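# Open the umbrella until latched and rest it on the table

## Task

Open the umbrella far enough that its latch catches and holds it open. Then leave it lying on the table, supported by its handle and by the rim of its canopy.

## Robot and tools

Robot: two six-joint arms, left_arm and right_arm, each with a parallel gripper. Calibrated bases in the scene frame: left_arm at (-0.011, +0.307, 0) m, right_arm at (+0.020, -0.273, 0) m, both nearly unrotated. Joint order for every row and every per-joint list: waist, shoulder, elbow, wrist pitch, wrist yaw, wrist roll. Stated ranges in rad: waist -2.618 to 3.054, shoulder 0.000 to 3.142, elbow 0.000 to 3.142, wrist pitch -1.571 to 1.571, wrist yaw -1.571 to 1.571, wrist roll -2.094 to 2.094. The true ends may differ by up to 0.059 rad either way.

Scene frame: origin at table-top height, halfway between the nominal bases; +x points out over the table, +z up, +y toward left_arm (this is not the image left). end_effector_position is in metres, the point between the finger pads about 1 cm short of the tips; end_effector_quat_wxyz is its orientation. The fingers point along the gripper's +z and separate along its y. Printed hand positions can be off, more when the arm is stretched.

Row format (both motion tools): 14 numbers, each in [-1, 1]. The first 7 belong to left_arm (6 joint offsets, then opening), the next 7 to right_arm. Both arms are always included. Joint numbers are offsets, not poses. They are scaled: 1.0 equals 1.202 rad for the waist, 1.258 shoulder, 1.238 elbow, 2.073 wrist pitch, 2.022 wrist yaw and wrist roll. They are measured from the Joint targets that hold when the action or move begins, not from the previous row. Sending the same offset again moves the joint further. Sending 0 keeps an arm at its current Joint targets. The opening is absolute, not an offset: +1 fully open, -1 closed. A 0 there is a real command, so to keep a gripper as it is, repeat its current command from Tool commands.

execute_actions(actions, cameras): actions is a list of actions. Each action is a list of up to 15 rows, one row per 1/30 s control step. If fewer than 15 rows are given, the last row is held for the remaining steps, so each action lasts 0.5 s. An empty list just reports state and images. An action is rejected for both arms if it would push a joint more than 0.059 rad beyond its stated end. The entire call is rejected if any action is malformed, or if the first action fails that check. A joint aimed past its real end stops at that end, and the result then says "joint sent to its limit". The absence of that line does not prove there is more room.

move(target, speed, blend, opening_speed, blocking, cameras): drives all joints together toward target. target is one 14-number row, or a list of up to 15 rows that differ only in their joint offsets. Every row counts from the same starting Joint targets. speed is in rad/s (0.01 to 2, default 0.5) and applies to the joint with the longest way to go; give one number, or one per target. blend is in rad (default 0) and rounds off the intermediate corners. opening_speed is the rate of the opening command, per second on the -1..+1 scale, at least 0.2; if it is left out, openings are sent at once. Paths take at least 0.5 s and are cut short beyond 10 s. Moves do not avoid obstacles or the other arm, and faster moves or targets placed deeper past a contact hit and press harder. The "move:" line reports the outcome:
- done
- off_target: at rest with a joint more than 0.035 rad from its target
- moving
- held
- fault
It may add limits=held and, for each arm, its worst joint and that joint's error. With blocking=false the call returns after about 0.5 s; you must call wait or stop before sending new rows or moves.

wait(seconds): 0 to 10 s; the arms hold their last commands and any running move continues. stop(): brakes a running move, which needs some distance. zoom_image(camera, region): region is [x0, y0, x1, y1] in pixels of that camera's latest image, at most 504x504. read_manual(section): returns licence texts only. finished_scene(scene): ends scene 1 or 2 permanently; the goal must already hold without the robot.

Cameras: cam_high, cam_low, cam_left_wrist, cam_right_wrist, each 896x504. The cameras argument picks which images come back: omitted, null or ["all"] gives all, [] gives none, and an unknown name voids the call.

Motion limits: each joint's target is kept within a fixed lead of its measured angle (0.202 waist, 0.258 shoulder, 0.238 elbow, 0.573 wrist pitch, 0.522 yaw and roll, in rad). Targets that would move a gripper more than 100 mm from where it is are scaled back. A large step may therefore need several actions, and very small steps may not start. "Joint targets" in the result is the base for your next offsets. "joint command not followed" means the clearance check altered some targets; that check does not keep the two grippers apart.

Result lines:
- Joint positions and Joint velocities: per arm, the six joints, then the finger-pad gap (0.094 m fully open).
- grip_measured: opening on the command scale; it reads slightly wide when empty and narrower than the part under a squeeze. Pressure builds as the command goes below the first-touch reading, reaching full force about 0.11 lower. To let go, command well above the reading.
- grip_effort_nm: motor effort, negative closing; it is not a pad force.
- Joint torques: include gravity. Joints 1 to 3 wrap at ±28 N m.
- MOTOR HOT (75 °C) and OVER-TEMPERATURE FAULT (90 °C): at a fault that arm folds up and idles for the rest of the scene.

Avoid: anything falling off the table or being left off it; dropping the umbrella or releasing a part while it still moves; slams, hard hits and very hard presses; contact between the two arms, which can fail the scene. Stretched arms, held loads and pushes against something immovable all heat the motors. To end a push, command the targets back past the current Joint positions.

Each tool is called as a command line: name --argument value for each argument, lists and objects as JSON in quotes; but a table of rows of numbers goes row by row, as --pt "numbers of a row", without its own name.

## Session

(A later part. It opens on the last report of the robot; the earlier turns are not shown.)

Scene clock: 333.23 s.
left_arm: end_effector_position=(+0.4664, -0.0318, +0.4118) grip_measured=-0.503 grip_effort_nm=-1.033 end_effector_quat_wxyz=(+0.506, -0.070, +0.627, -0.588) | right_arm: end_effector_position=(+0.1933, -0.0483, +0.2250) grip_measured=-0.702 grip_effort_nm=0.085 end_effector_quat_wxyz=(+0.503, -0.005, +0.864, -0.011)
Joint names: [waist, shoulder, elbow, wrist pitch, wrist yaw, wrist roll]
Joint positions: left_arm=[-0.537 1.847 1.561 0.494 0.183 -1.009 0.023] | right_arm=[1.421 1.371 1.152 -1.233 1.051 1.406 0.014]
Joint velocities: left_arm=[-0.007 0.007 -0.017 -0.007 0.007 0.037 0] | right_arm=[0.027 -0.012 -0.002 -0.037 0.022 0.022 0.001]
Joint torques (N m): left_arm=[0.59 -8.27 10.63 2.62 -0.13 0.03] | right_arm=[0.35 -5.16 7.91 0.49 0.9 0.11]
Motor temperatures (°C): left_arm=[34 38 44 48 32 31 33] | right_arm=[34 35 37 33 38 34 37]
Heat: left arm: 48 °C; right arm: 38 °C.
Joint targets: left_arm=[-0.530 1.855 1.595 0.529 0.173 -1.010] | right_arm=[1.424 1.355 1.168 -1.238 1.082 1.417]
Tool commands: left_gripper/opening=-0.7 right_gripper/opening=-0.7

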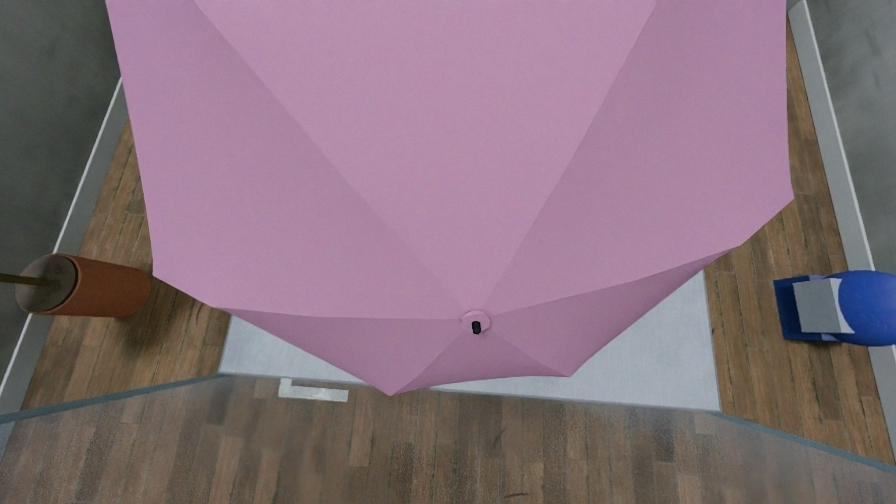

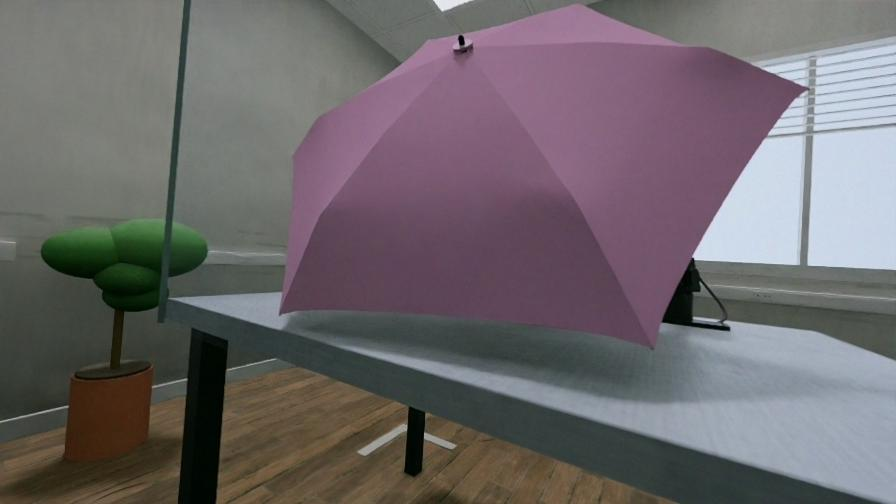

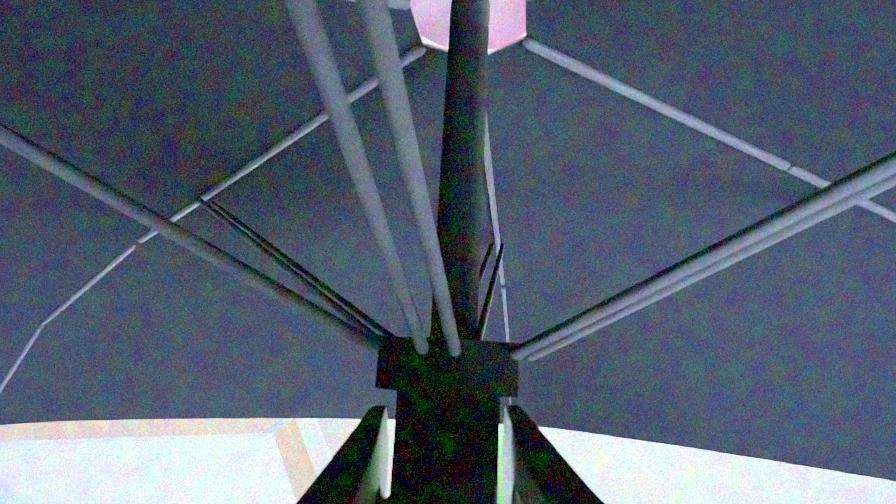

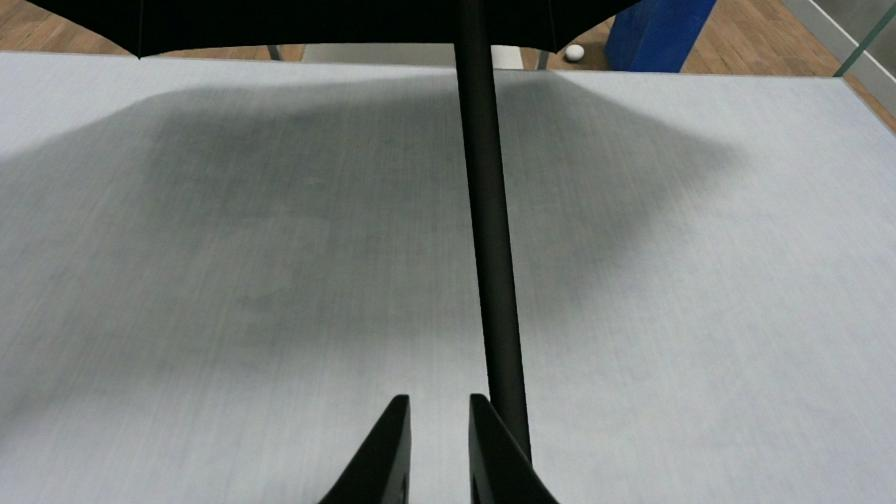

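move --target '[0, 0, 0, 0, 0, 0, -0.7, -0.094, -0.004, 0.2237, -0.0521, -0.042, -0.092, -0.7]' --speed 0.3 --cameras '["cam_right_wrist"]'

Scene clock: 398.37 s.
left_arm: end_effector_position=(+0.4664, -0.0318, +0.4118) grip_measured=-0.503 grip_effort_nm=-1.028 end_effector_quat_wxyz=(+0.506, -0.070, +0.627, -0.588) | right_arm: end_effector_position=(+0.2141, -0.0480, +0.2884) grip_measured=-0.702 grip_effort_nm=0.085 end_effector_quat_wxyz=(+0.488, +0.009, +0.873, +0.005)
Joint names: [waist, shoulder, elbow, wrist pitch, wrist yaw, wrist roll]
Joint positions: left_arm=[-0.537 1.847 1.561 0.494 0.183 -1.009 0.023] | right_arm=[1.316 1.368 1.416 -1.323 0.992 1.242 0.014]
Joint velocities: left_arm=[0.002 0.012 -0.007 -0.007 0.022 -0.081 0] | right_arm=[-0.007 0.002 0.007 -0.022 -0.081 0.007 0]
Joint torques (N m): left_arm=[0.59 -8.27 10.63 2.61 -0.13 0.03] | right_arm=[-0.47 -5.23 9.01 0.59 0.6 -0.1]
Motor temperatures (°C): left_arm=[34 38 45 51 32 31 34] | right_arm=[34 35 38 33 37 34 35]
Heat: left arm: 51 °C; right arm: 38 °C.
Joint targets: left_arm=[-0.530 1.855 1.595 0.529 0.173 -1.010] | right_arm=[1.311 1.350 1.445 -1.346 0.997 1.230]
move: done
Images, in order (width x height): cam_right_wrist 896x504.

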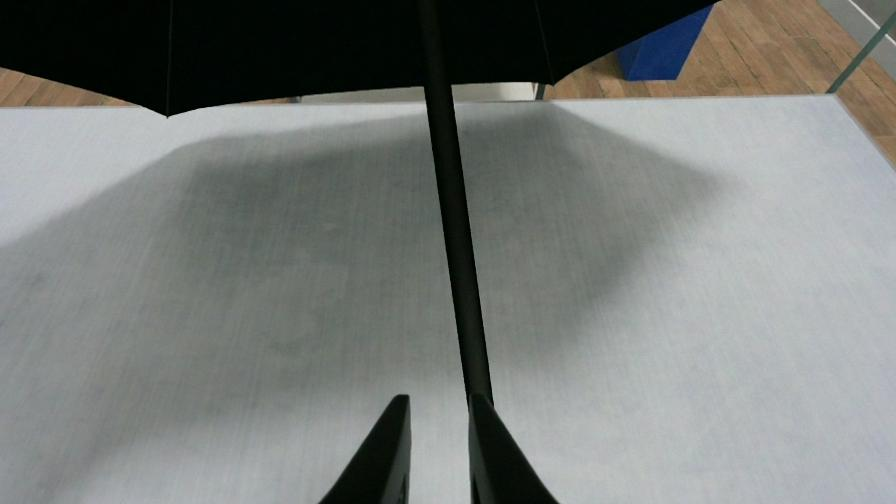

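move --target '[-0.0102, -0.0561, -0.1063, 0.0706, 0.0565, -0.0578, -0.7, 0, 0, 0, 0, 0, 0, -0.3]' --speed 0.2 --opening_speed 0.5

Scene clock: 401.47 s.
left_arm: end_effector_position=(+0.4452, -0.0394, +0.4089) grip_measured=-0.505 grip_effort_nm=-1.043 end_effector_quat_wxyz=(+0.463, -0.054, +0.607, -0.644) | right_arm: end_effector_position=(+0.2140, -0.0481, +0.2883) grip_measured=-0.302 grip_effort_nm=0.076 end_effector_quat_wxyz=(+0.488, +0.008, +0.873, +0.004)
Joint names: [waist, shoulder, elbow, wrist pitch, wrist yaw, wrist roll]
Joint positions: left_arm=[-0.537 1.829 1.471 0.629 0.286 -1.115 0.023] | right_arm=[1.316 1.368 1.416 -1.324 0.991 1.241 0.033]
Joint velocities: left_arm=[0.002 -0.007 0.002 -0.066 0.037 0.022 -0.001] | right_arm=[0.002 0.012 0.002 -0.037 -0.022 -0.007 0]
Joint torques (N m): left_arm=[-0.49 -12.04 7.16 2.66 -0.04 -0.11] | right_arm=[-0.43 -5.23 8.98 0.6 0.57 -0.09]
Motor temperatures (°C): left_arm=[34 39 44 52 32 31 34] | right_arm=[34 35 38 33 37 34 35]
Heat: left arm: 52 °C; right arm: 38 °C.
Joint targets: left_arm=[-0.543 1.784 1.463 0.675 0.287 -1.127] | right_arm=[1.311 1.350 1.445 -1.346 0.997 1.230]
move: off_target (left_arm); left_arm: the wrist pitch is farthest, 0.046 rad from its target

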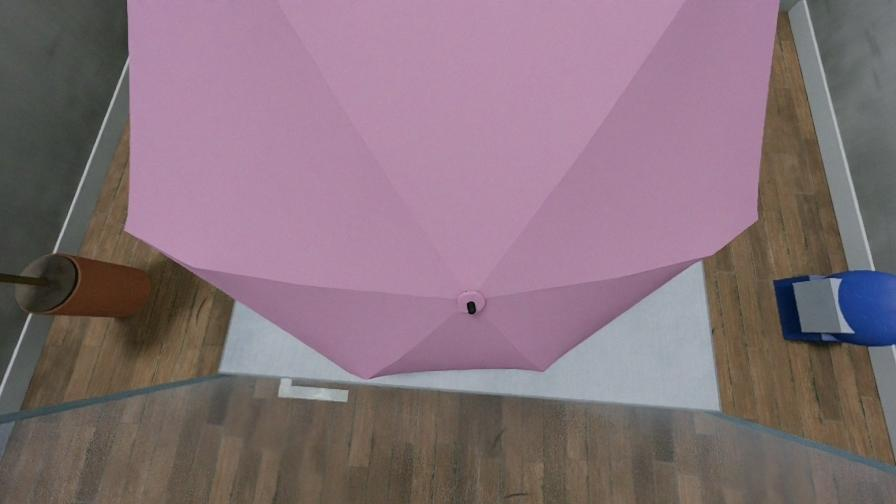

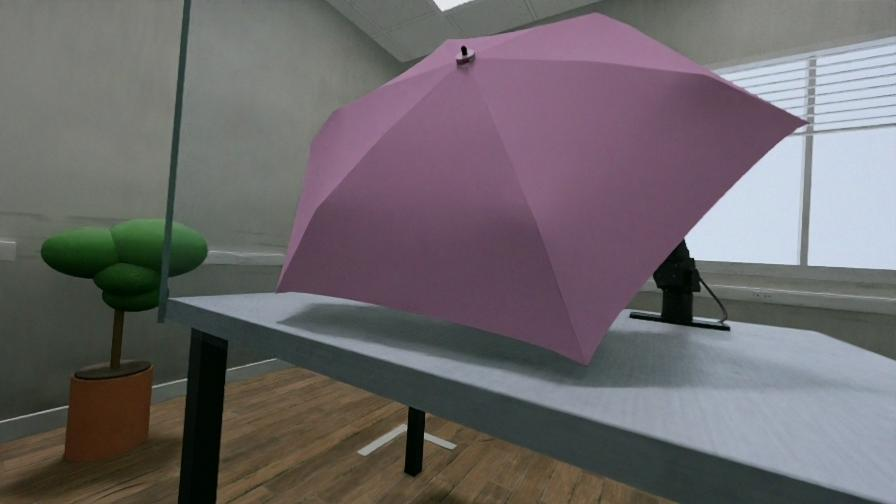

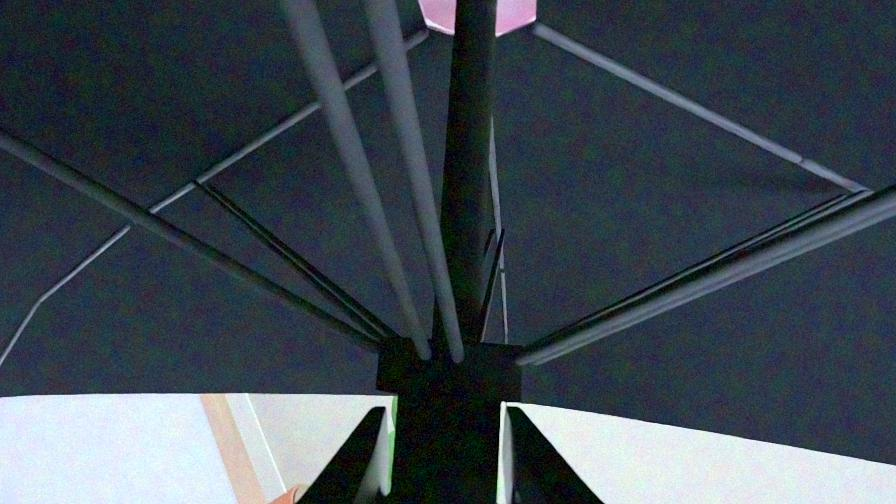

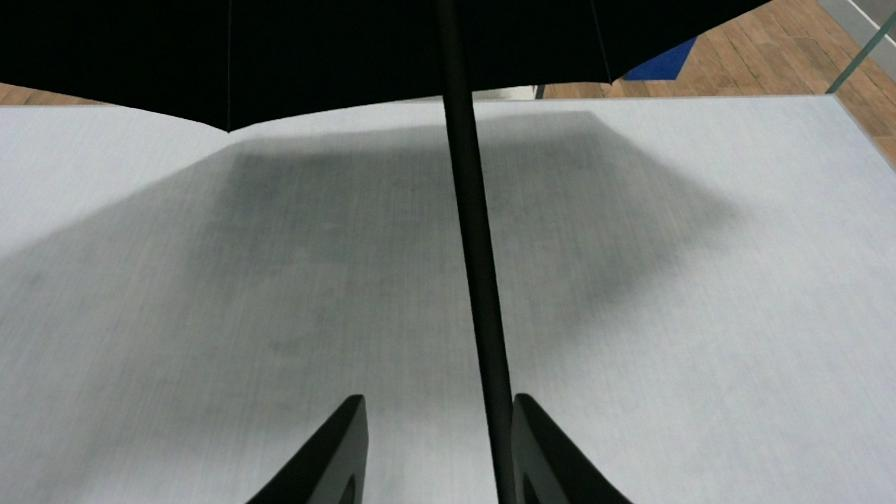

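move --target '[0, 0, 0, 0, 0, 0, -0.7, 0.0122, -0.0753, -0.0646, 0.0048, -0.002, -0.068, 0.0]' --speed 0.25 --opening_speed 0.5 --cameras '["cam_right_wrist", "cam_left_wrist"]'

Scene clock: 456.40 s.
left_arm: end_effector_position=(+0.4451, -0.0395, +0.4090) grip_measured=-0.505 grip_effort_nm=-1.033 end_effector_quat_wxyz=(+0.462, -0.054, +0.607, -0.644) | right_arm: end_effector_position=(+0.2092, -0.0661, +0.2999) grip_measured=-0.002 grip_effort_nm=0.085 end_effector_quat_wxyz=(+0.492, -0.039, +0.870, -0.001)
Joint names: [waist, shoulder, elbow, wrist pitch, wrist yaw, wrist roll]
Joint positions: left_arm=[-0.537 1.829 1.471 0.63 0.287 -1.116 0.023] | right_arm=[1.32 1.273 1.383 -1.324 0.988 1.104 0.047]
Joint velocities: left_arm=[-0.002 -0.002 -0.002 -0.007 -0.007 0.022 0.001] | right_arm=[-0.012 -0.017 0.002 -0.022 0.007 0.022 0]
Joint torques (N m): left_arm=[-0.46 -12.03 7.16 2.66 -0.05 -0.09] | right_arm=[0.54 -4.4 4.85 0.76 0.56 -0.1]
Motor temperatures (°C): left_arm=[34 43 43 53 32 31 34] | right_arm=[34 35 38 33 36 34 35]
Heat: left arm: 53 °C; right arm: 38 °C.
Joint targets: left_arm=[-0.543 1.784 1.463 0.675 0.287 -1.127] | right_arm=[1.326 1.255 1.365 -1.336 0.993 1.093]
move: off_target (left_arm); left_arm: the shoulder is farthest, 0.045 rad from its target
Images, in order (width x height): cam_left_wrist 896x504, cam_right_wrist 896x504.

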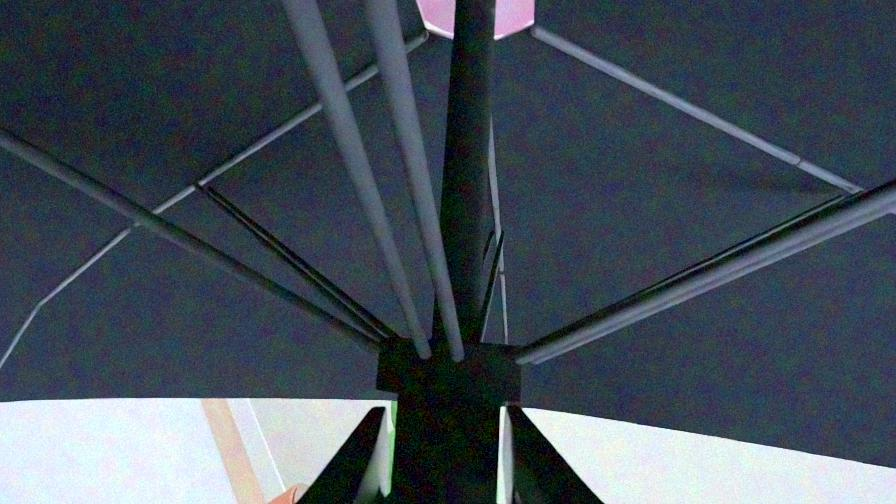

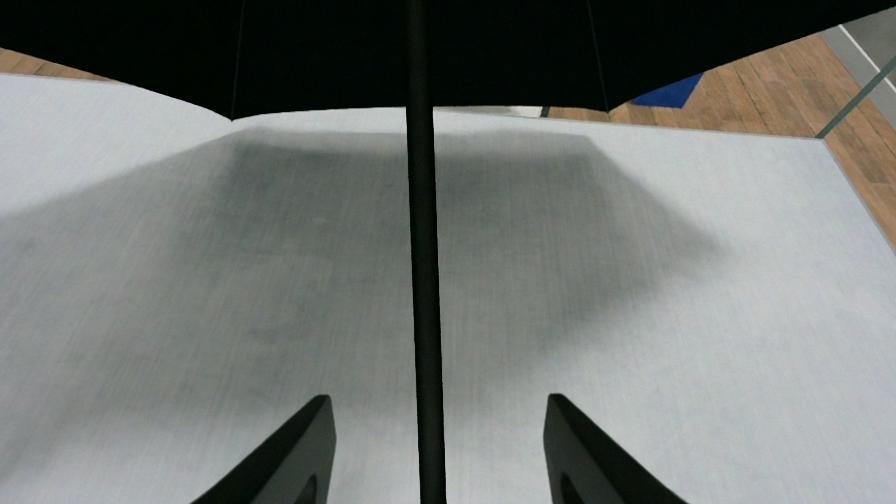

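move --target '[0, 0, 0, 0, 0, 0, -0.7, -0.1755, -0.0234, -0.1979, 0.218, -0.0495, -0.1674, 0.0]' --speed 0.25 --cameras '["cam_right_wrist", "cam_left_wrist"]'

Scene clock: 476.67 s.
left_arm: end_effector_position=(+0.4451, -0.0395, +0.4090) grip_measured=-0.505 grip_effort_nm=-1.043 end_effector_quat_wxyz=(+0.462, -0.054, +0.607, -0.644) | right_arm: end_effector_position=(+0.2542, -0.0619, +0.2478) grip_measured=-0.002 grip_effort_nm=0.085 end_effector_quat_wxyz=(+0.483, -0.064, +0.873, -0.024)
Joint names: [waist, shoulder, elbow, wrist pitch, wrist yaw, wrist roll]
Joint positions: left_arm=[-0.537 1.829 1.471 0.63 0.287 -1.116 0.023] | right_arm=[1.12 1.248 1.139 -0.898 0.891 0.765 0.047]
Joint velocities: left_arm=[-0.002 -0.007 0.007 -0.037 -0.007 0.095 -0.002] | right_arm=[0.002 -0.002 0.007 0.051 -0.051 -0.022 0]
Joint torques (N m): left_arm=[-0.46 -12.04 7.17 2.66 -0.05 -0.08] | right_arm=[-0.4 -5.07 5.42 1.25 0.45 -0.09]
Motor temperatures (°C): left_arm=[34 44 43 53 32 31 34] | right_arm=[34 35 36 33 35 34 35]
Heat: left arm: 53 °C; right arm: 36 °C.
Joint targets: left_arm=[-0.543 1.784 1.463 0.675 0.287 -1.127] | right_arm=[1.115 1.226 1.120 -0.884 0.893 0.755]
move: off_target (left_arm); left_arm: the shoulder is farthest, 0.045 rad from its target
Images, in order (width x height): cam_left_wrist 896x504, cam_right_wrist 896x504.

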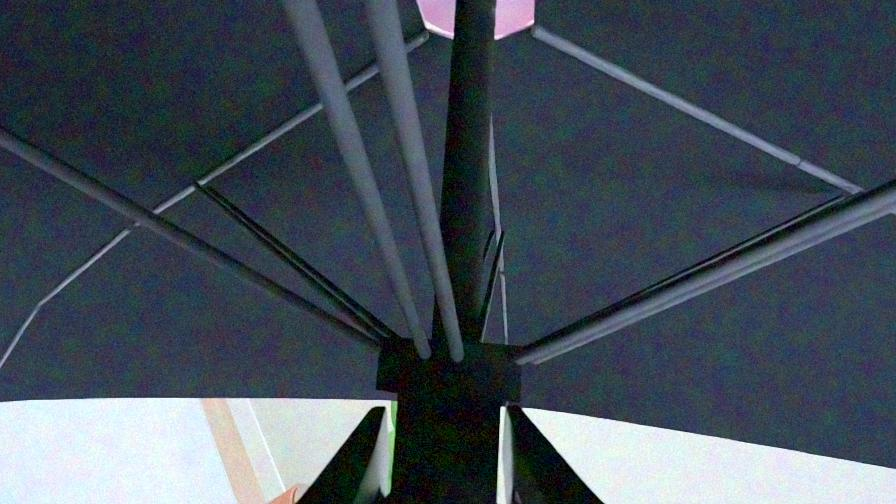

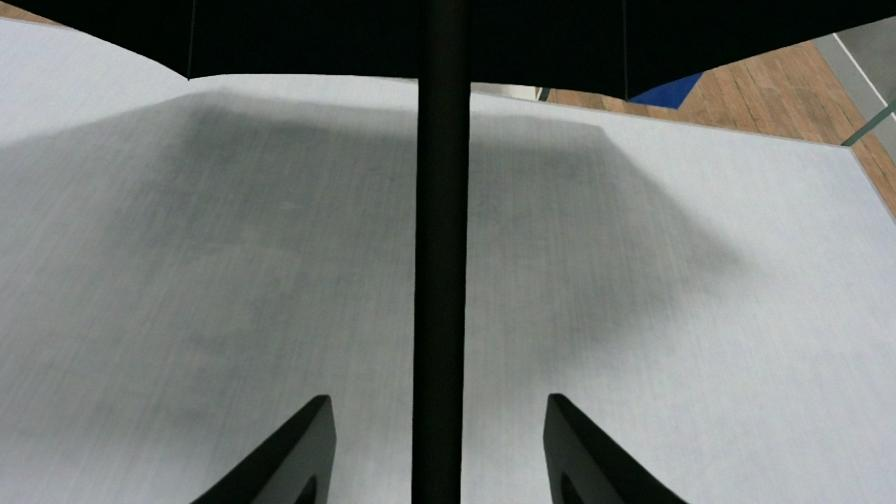

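move --target '[0, 0, 0, 0, 0, 0, -0.7, 0, 0, 0, 0, 0, 0, -1.0]' --opening_speed 0.6 --cameras '["cam_right_wrist", "cam_left_wrist"]'

Scene clock: 481.73 s.
left_arm: end_effector_position=(+0.4451, -0.0395, +0.4091) grip_measured=-0.505 grip_effort_nm=-1.038 end_effector_quat_wxyz=(+0.462, -0.054, +0.607, -0.645) | right_arm: end_effector_position=(+0.2549, -0.0619, +0.2481) grip_measured=-0.830 grip_effort_nm=-1.053 end_effector_quat_wxyz=(+0.484, -0.063, +0.873, -0.024)
Joint names: [waist, shoulder, elbow, wrist pitch, wrist yaw, wrist roll]
Joint positions: left_arm=[-0.537 1.829 1.471 0.63 0.287 -1.117 0.023] | right_arm=[1.117 1.248 1.139 -0.894 0.89 0.764 0.008]
Joint velocities: left_arm=[-0.007 0.002 -0.002 0.007 0.051 0.007 0] | right_arm=[0.022 -0.002 -0.007 0.066 0.007 -0.051 0]
Joint torques (N m): left_arm=[-0.47 -12.05 7.16 2.65 -0.05 -0.07] | right_arm=[-0.17 -5.07 5.45 1.23 0.47 -0.08]
Motor temperatures (°C): left_arm=[34 44 43 54 32 31 34] | right_arm=[34 35 36 34 35 34 35]
Heat: left arm: 54 °C; right arm: 36 °C.
Joint targets: left_arm=[-0.543 1.784 1.463 0.675 0.287 -1.127] | right_arm=[1.115 1.226 1.120 -0.884 0.893 0.754]
move: off_target (left_arm); left_arm: the shoulder is farthest, 0.045 rad from its target
Images, in order (width x height): cam_left_wrist 896x504, cam_right_wrist 896x504.

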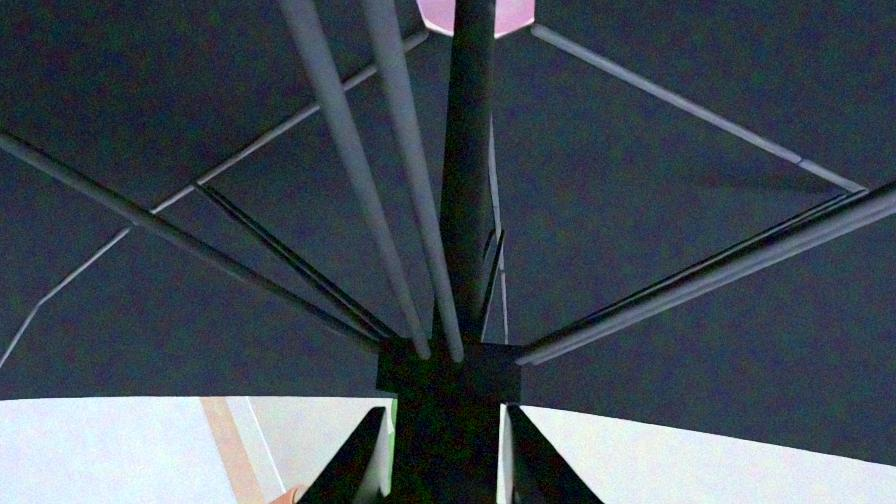

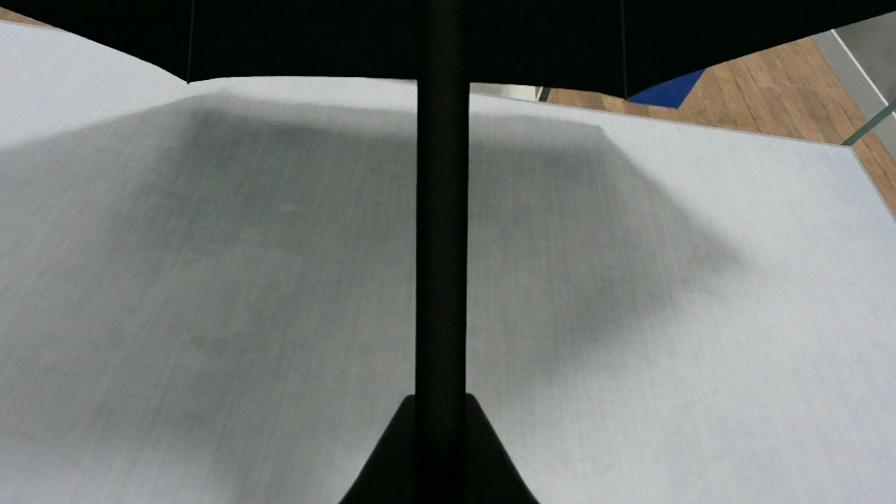

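move --target '[-0.0101, -0.0028, 0.0753, -0.0757, 0.0448, 0.0206, -0.7, 0.0699, 0.0739, 0.1054, -0.0945, 0.0277, 0.1405, -1.0]' --speed 0.15

Scene clock: 511.80 s.
left_arm: end_effector_position=(+0.4325, -0.0573, +0.3999) grip_measured=-0.505 grip_effort_nm=-1.038 end_effector_quat_wxyz=(+0.421, -0.021, +0.642, -0.640) | right_arm: end_effector_position=(+0.2371, -0.0548, +0.2453) grip_measured=-0.830 grip_effort_nm=-1.062 end_effector_quat_wxyz=(+0.468, -0.012, +0.884, -0.009)
Joint names: [waist, shoulder, elbow, wrist pitch, wrist yaw, wrist roll]
Joint positions: left_arm=[-0.549 1.825 1.512 0.501 0.376 -1.091 0.023] | right_arm=[1.193 1.311 1.215 -1.06 0.909 1.028 0.008]
Joint velocities: left_arm=[0.007 0.007 0.007 0.066 -0.066 -0.007 -0.001] | right_arm=[0.002 -0.007 -0.012 0.022 -0.037 -0.066 -0.002]
Joint torques (N m): left_arm=[-0.46 -12.05 11.47 2.39 -0.04 0.11] | right_arm=[0.57 -3.11 10 0.76 0.91 0.12]
Motor temperatures (°C): left_arm=[34 44 43 54 32 31 34] | right_arm=[34 35 36 35 35 34 36]
Heat: left arm: 54 °C; right arm: 36 °C.
Joint targets: left_arm=[-0.555 1.781 1.556 0.518 0.378 -1.085] | right_arm=[1.199 1.319 1.251 -1.080 0.949 1.039]
move: off_target (left_arm, right_arm); left_arm: the shoulder is farthest, 0.044 rad from its target; right_arm: the wrist yaw is farthest, 0.040 rad from its target

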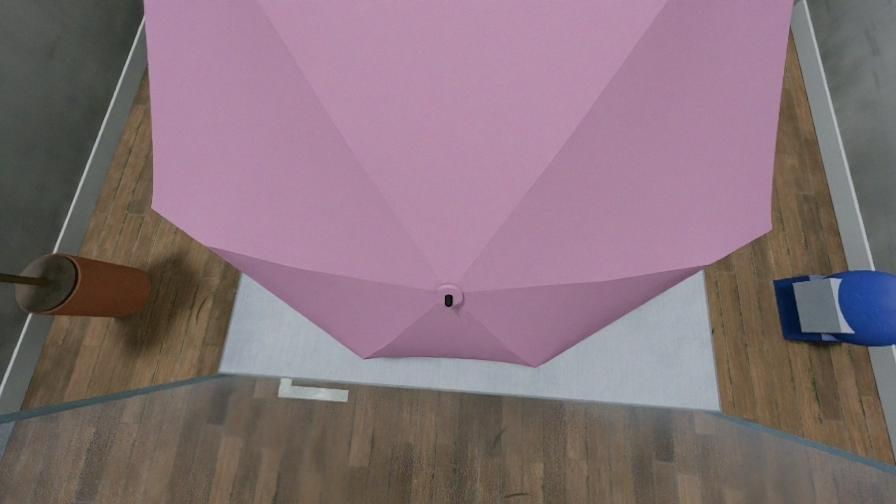

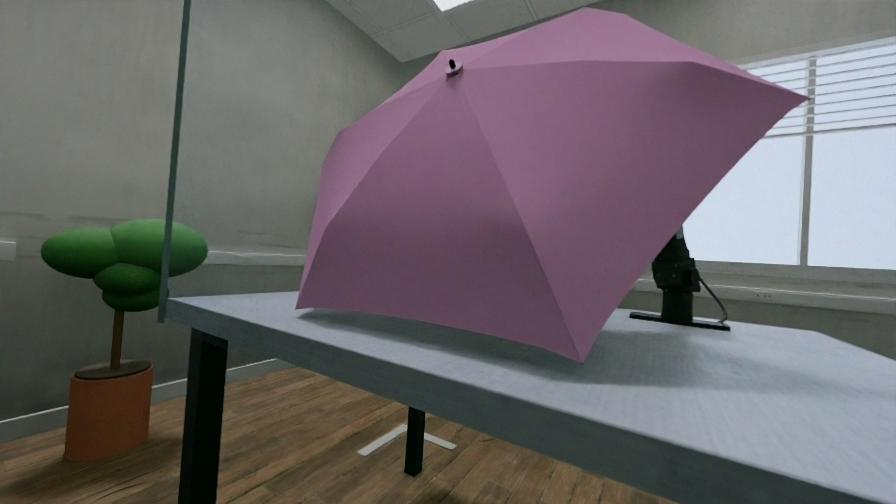

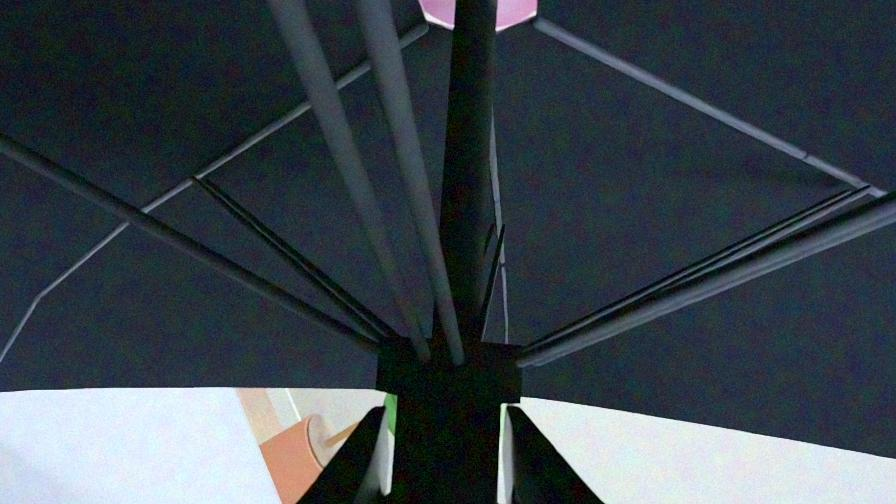

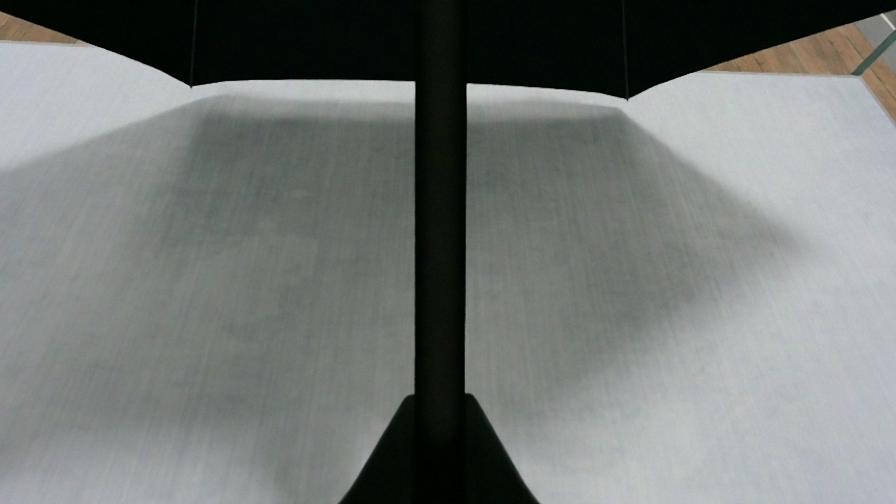

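execute_actions --actions '[]'

Scene clock: 522.30 s.
left_arm: end_effector_position=(+0.4324, -0.0573, +0.3998) grip_measured=-0.505 grip_effort_nm=-1.028 end_effector_quat_wxyz=(+0.421, -0.021, +0.643, -0.640) | right_arm: end_effector_position=(+0.2370, -0.0550, +0.2453) grip_measured=-0.830 grip_effort_nm=-1.067 end_effector_quat_wxyz=(+0.468, -0.012, +0.884, -0.010)
Joint names: [waist, shoulder, elbow, wrist pitch, wrist yaw, wrist roll]
Joint positions: left_arm=[-0.549 1.825 1.512 0.5 0.376 -1.091 0.023] | right_arm=[1.193 1.311 1.215 -1.061 0.909 1.029 0.008]
Joint velocities: left_arm=[-0.002 -0.007 0.012 -0.051 -0.022 0.022 0] | right_arm=[-0.022 -0.007 0.012 0.022 -0.007 0.022 -0.001]
Joint torques (N m): left_arm=[-0.47 -12.03 11.47 2.41 -0.04 0.11] | right_arm=[0.55 -3.06 10 0.77 0.93 0.12]
Motor temperatures (°C): left_arm=[34 43 46 54 32 31 34] | right_arm=[34 34 37 34 35 34 36]
Heat: left arm: 54 °C; right arm: 37 °C.
Joint targets: left_arm=[-0.555 1.781 1.556 0.518 0.378 -1.085] | right_arm=[1.199 1.319 1.251 -1.080 0.949 1.039]
Tool commands: left_gripper/opening=-0.7 right_gripper/opening=-1.0

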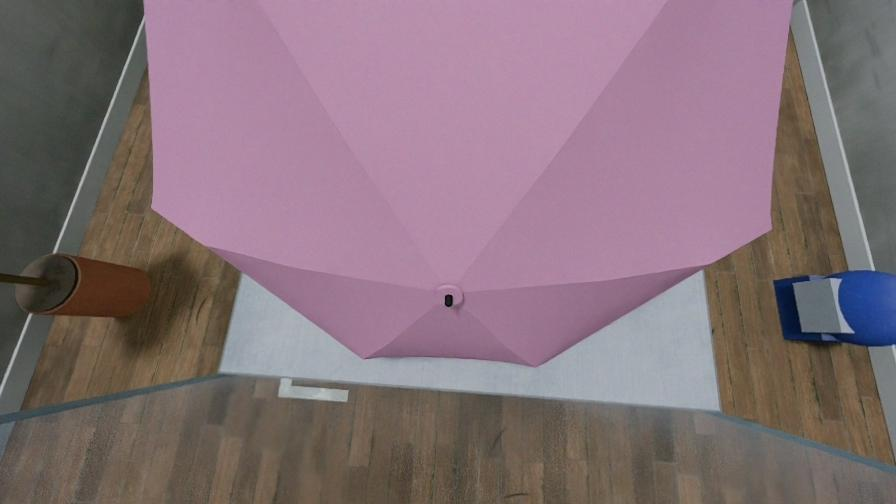

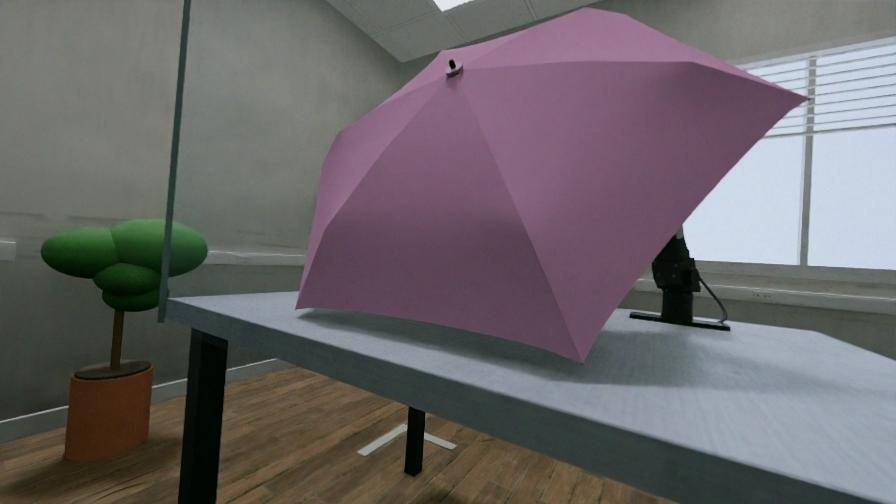

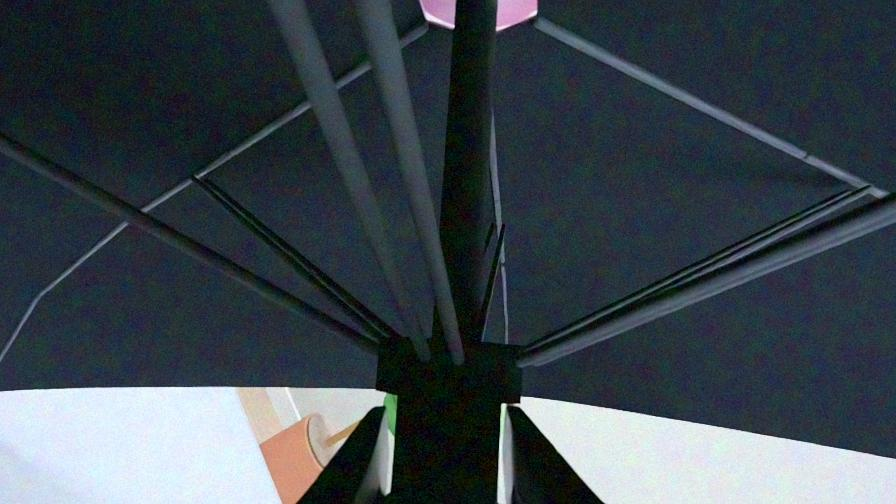

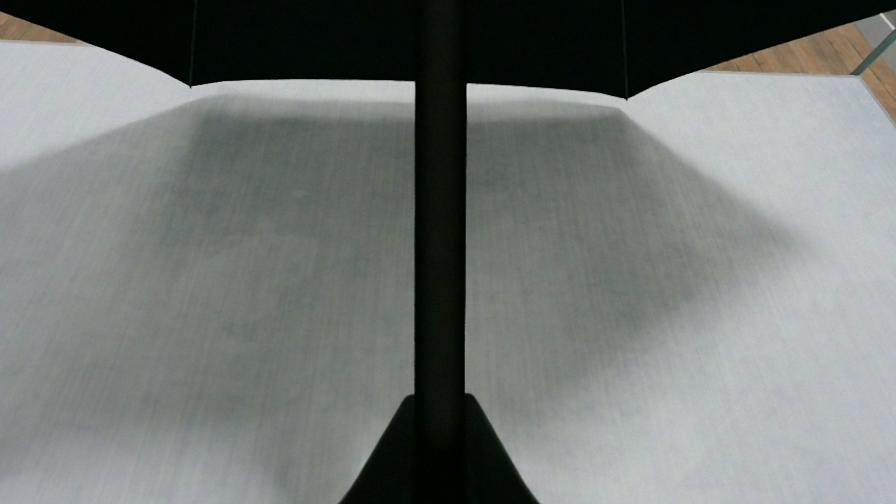

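zoom_image --camera "cam_low" --region '[500, 300, 660, 390]'

zoom_image --camera "cam_low" --region '[250, 270, 410, 360]'

Scaled by 3.150 from the camera's 896x504 image, which has a finer 1280x720 frame.

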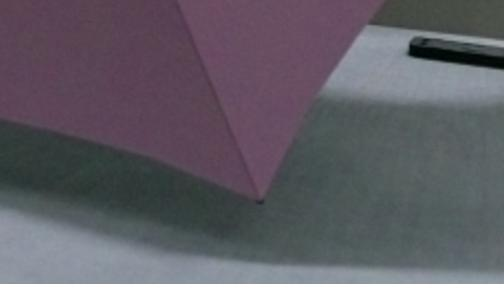

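Scaled by 3.150 from the camera's 896x504 image, which has a finer 1280x720 frame.

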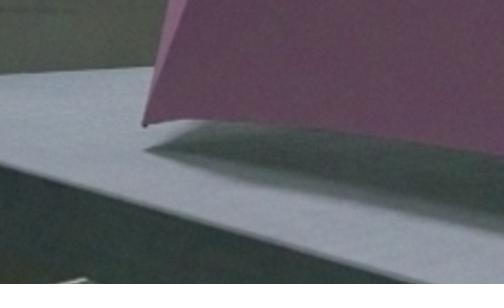

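move --target '[0, 0.0033, -0.0279, 0.01865, 0, 0, -0.7, 0, -0.0031, -0.0346, 0.0188, 0, 0, -1.0]' --speed 0.1 --cameras '["cam_low", "cam_right_wrist"]'

Scene clock: 540.03 s.
left_arm: end_effector_position=(+0.4317, -0.0571, +0.4029) grip_measured=-0.505 grip_effort_nm=-1.038 end_effector_quat_wxyz=(+0.424, -0.018, +0.638, -0.643) | right_arm: end_effector_position=(+0.2377, -0.0548, +0.2462) grip_measured=-0.830 grip_effort_nm=-1.062 end_effector_quat_wxyz=(+0.470, -0.010, +0.883, -0.009)
Joint names: [waist, shoulder, elbow, wrist pitch, wrist yaw, wrist roll]
Joint positions: left_arm=[-0.549 1.825 1.512 0.514 0.377 -1.091 0.023] | right_arm=[1.193 1.311 1.215 -1.056 0.914 1.029 0.008]
Joint velocities: left_arm=[-0.002 0.002 0.022 -0.022 0.007 -0.022 -0.001] | right_arm=[-0.002 -0.022 -0.017 0.007 -0.037 -0.022 0]
Joint torques (N m): left_arm=[-0.49 -11.7 8.57 2.66 -0.04 0.11] | right_arm=[0.59 -3.37 6.22 1.12 0.86 0.1]
Motor temperatures (°C): left_arm=[34 43 47 54 32 31 34] | right_arm=[34 34 38 34 35 34 36]
Heat: left arm: 54 °C; right arm: 38 °C.
Joint targets: left_arm=[-0.555 1.785 1.522 0.557 0.378 -1.086] | right_arm=[1.199 1.315 1.208 -1.041 0.949 1.039]
move: off_target (left_arm); left_arm: the wrist pitch is farthest, 0.043 rad from its target
Images, in order (width x height): cam_low 896x504, cam_right_wrist 896x504.

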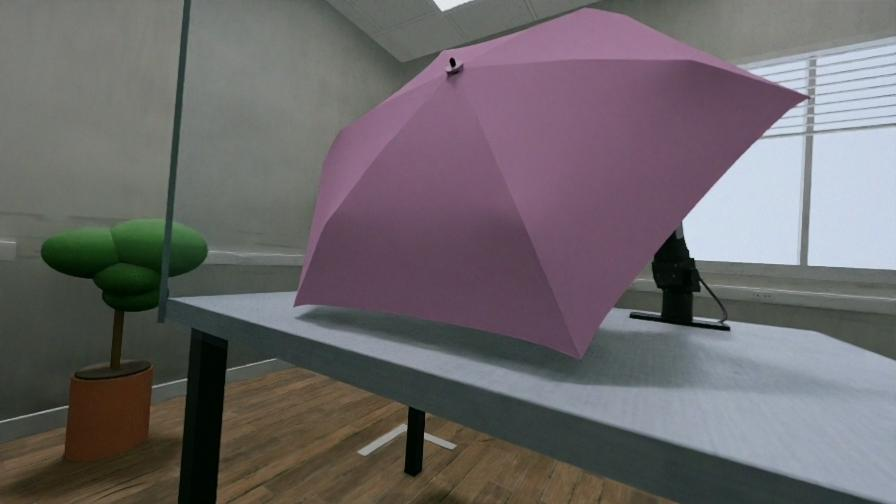

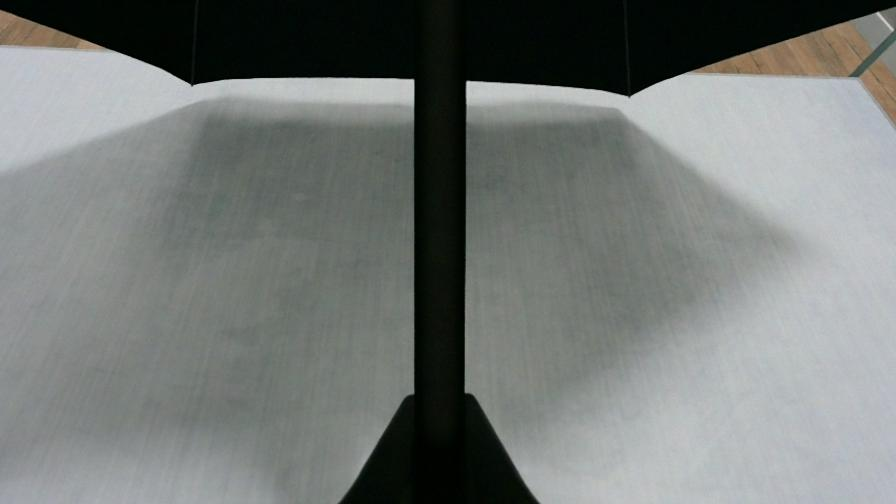

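move --target '[0, 0.0033, -0.0279, 0.012, 0, 0, -0.7, 0, -0.0031, -0.0346, 0.015, 0, 0, -1.0]' --speed 0.1 --cameras '["cam_low", "cam_right_wrist"]'

Scene clock: 542.53 s.
left_arm: end_effector_position=(+0.4311, -0.0570, +0.3994) grip_measured=-0.505 grip_effort_nm=-1.033 end_effector_quat_wxyz=(+0.427, -0.015, +0.637, -0.642) | right_arm: end_effector_position=(+0.2389, -0.0545, +0.2399) grip_measured=-0.830 grip_effort_nm=-1.062 end_effector_quat_wxyz=(+0.474, -0.008, +0.880, -0.011)
Joint names: [waist, shoulder, elbow, wrist pitch, wrist yaw, wrist roll]
Joint positions: left_arm=[-0.549 1.825 1.496 0.533 0.379 -1.084 0.023] | right_arm=[1.193 1.311 1.184 -1.024 0.924 1.03 0.008]
Joint velocities: left_arm=[-0.012 0.002 -0.022 -0.007 -0.081 -0.051 0] | right_arm=[-0.002 -0.002 -0.017 0.007 -0.022 -0.022 0]
Joint torques (N m): left_arm=[-0.46 -11.37 7.15 2.74 -0.06 0.03] | right_arm=[0.59 -3.7 5.27 1.09 0.75 0.1]
Motor temperatures (°C): left_arm=[34 43 47 54 32 31 34] | right_arm=[34 34 37 34 35 34 36]
Heat: left arm: 54 °C; right arm: 37 °C.
Joint targets: left_arm=[-0.555 1.789 1.487 0.582 0.378 -1.086] | right_arm=[1.199 1.311 1.165 -1.010 0.949 1.039]
move: off_target (left_arm); left_arm: the wrist pitch is farthest, 0.049 rad from its target
Images, in order (width x height): cam_low 896x504, cam_right_wrist 896x504.

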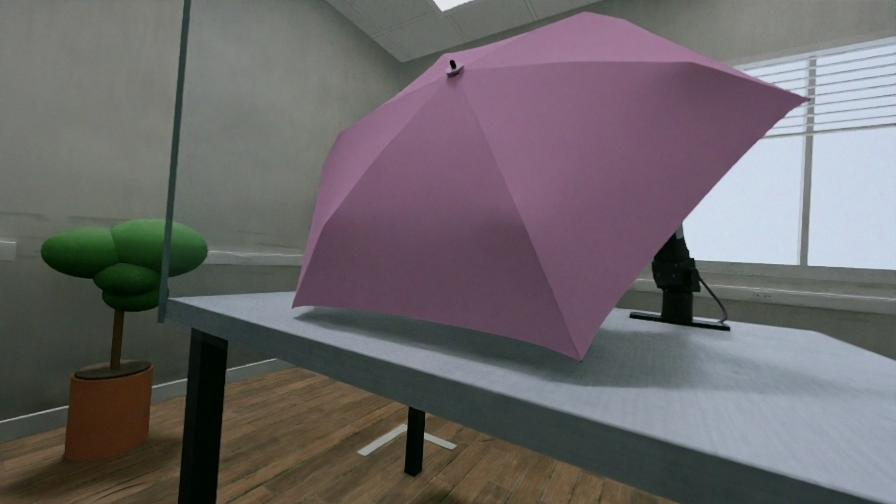

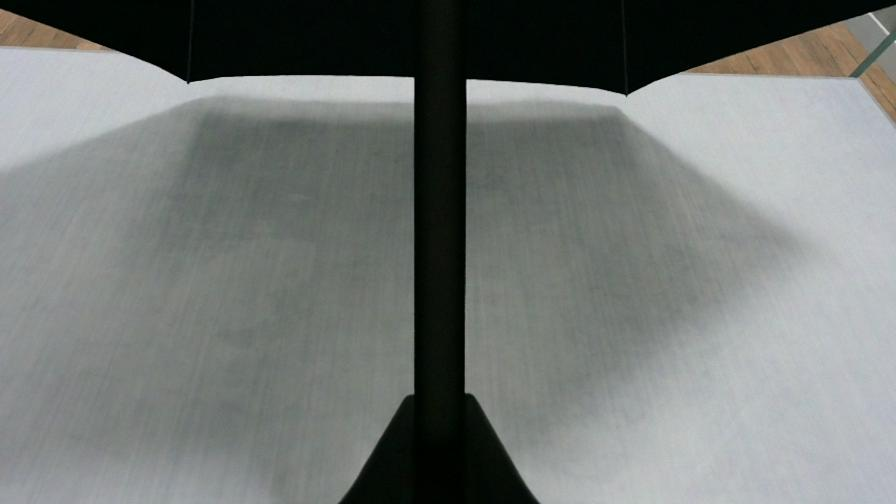

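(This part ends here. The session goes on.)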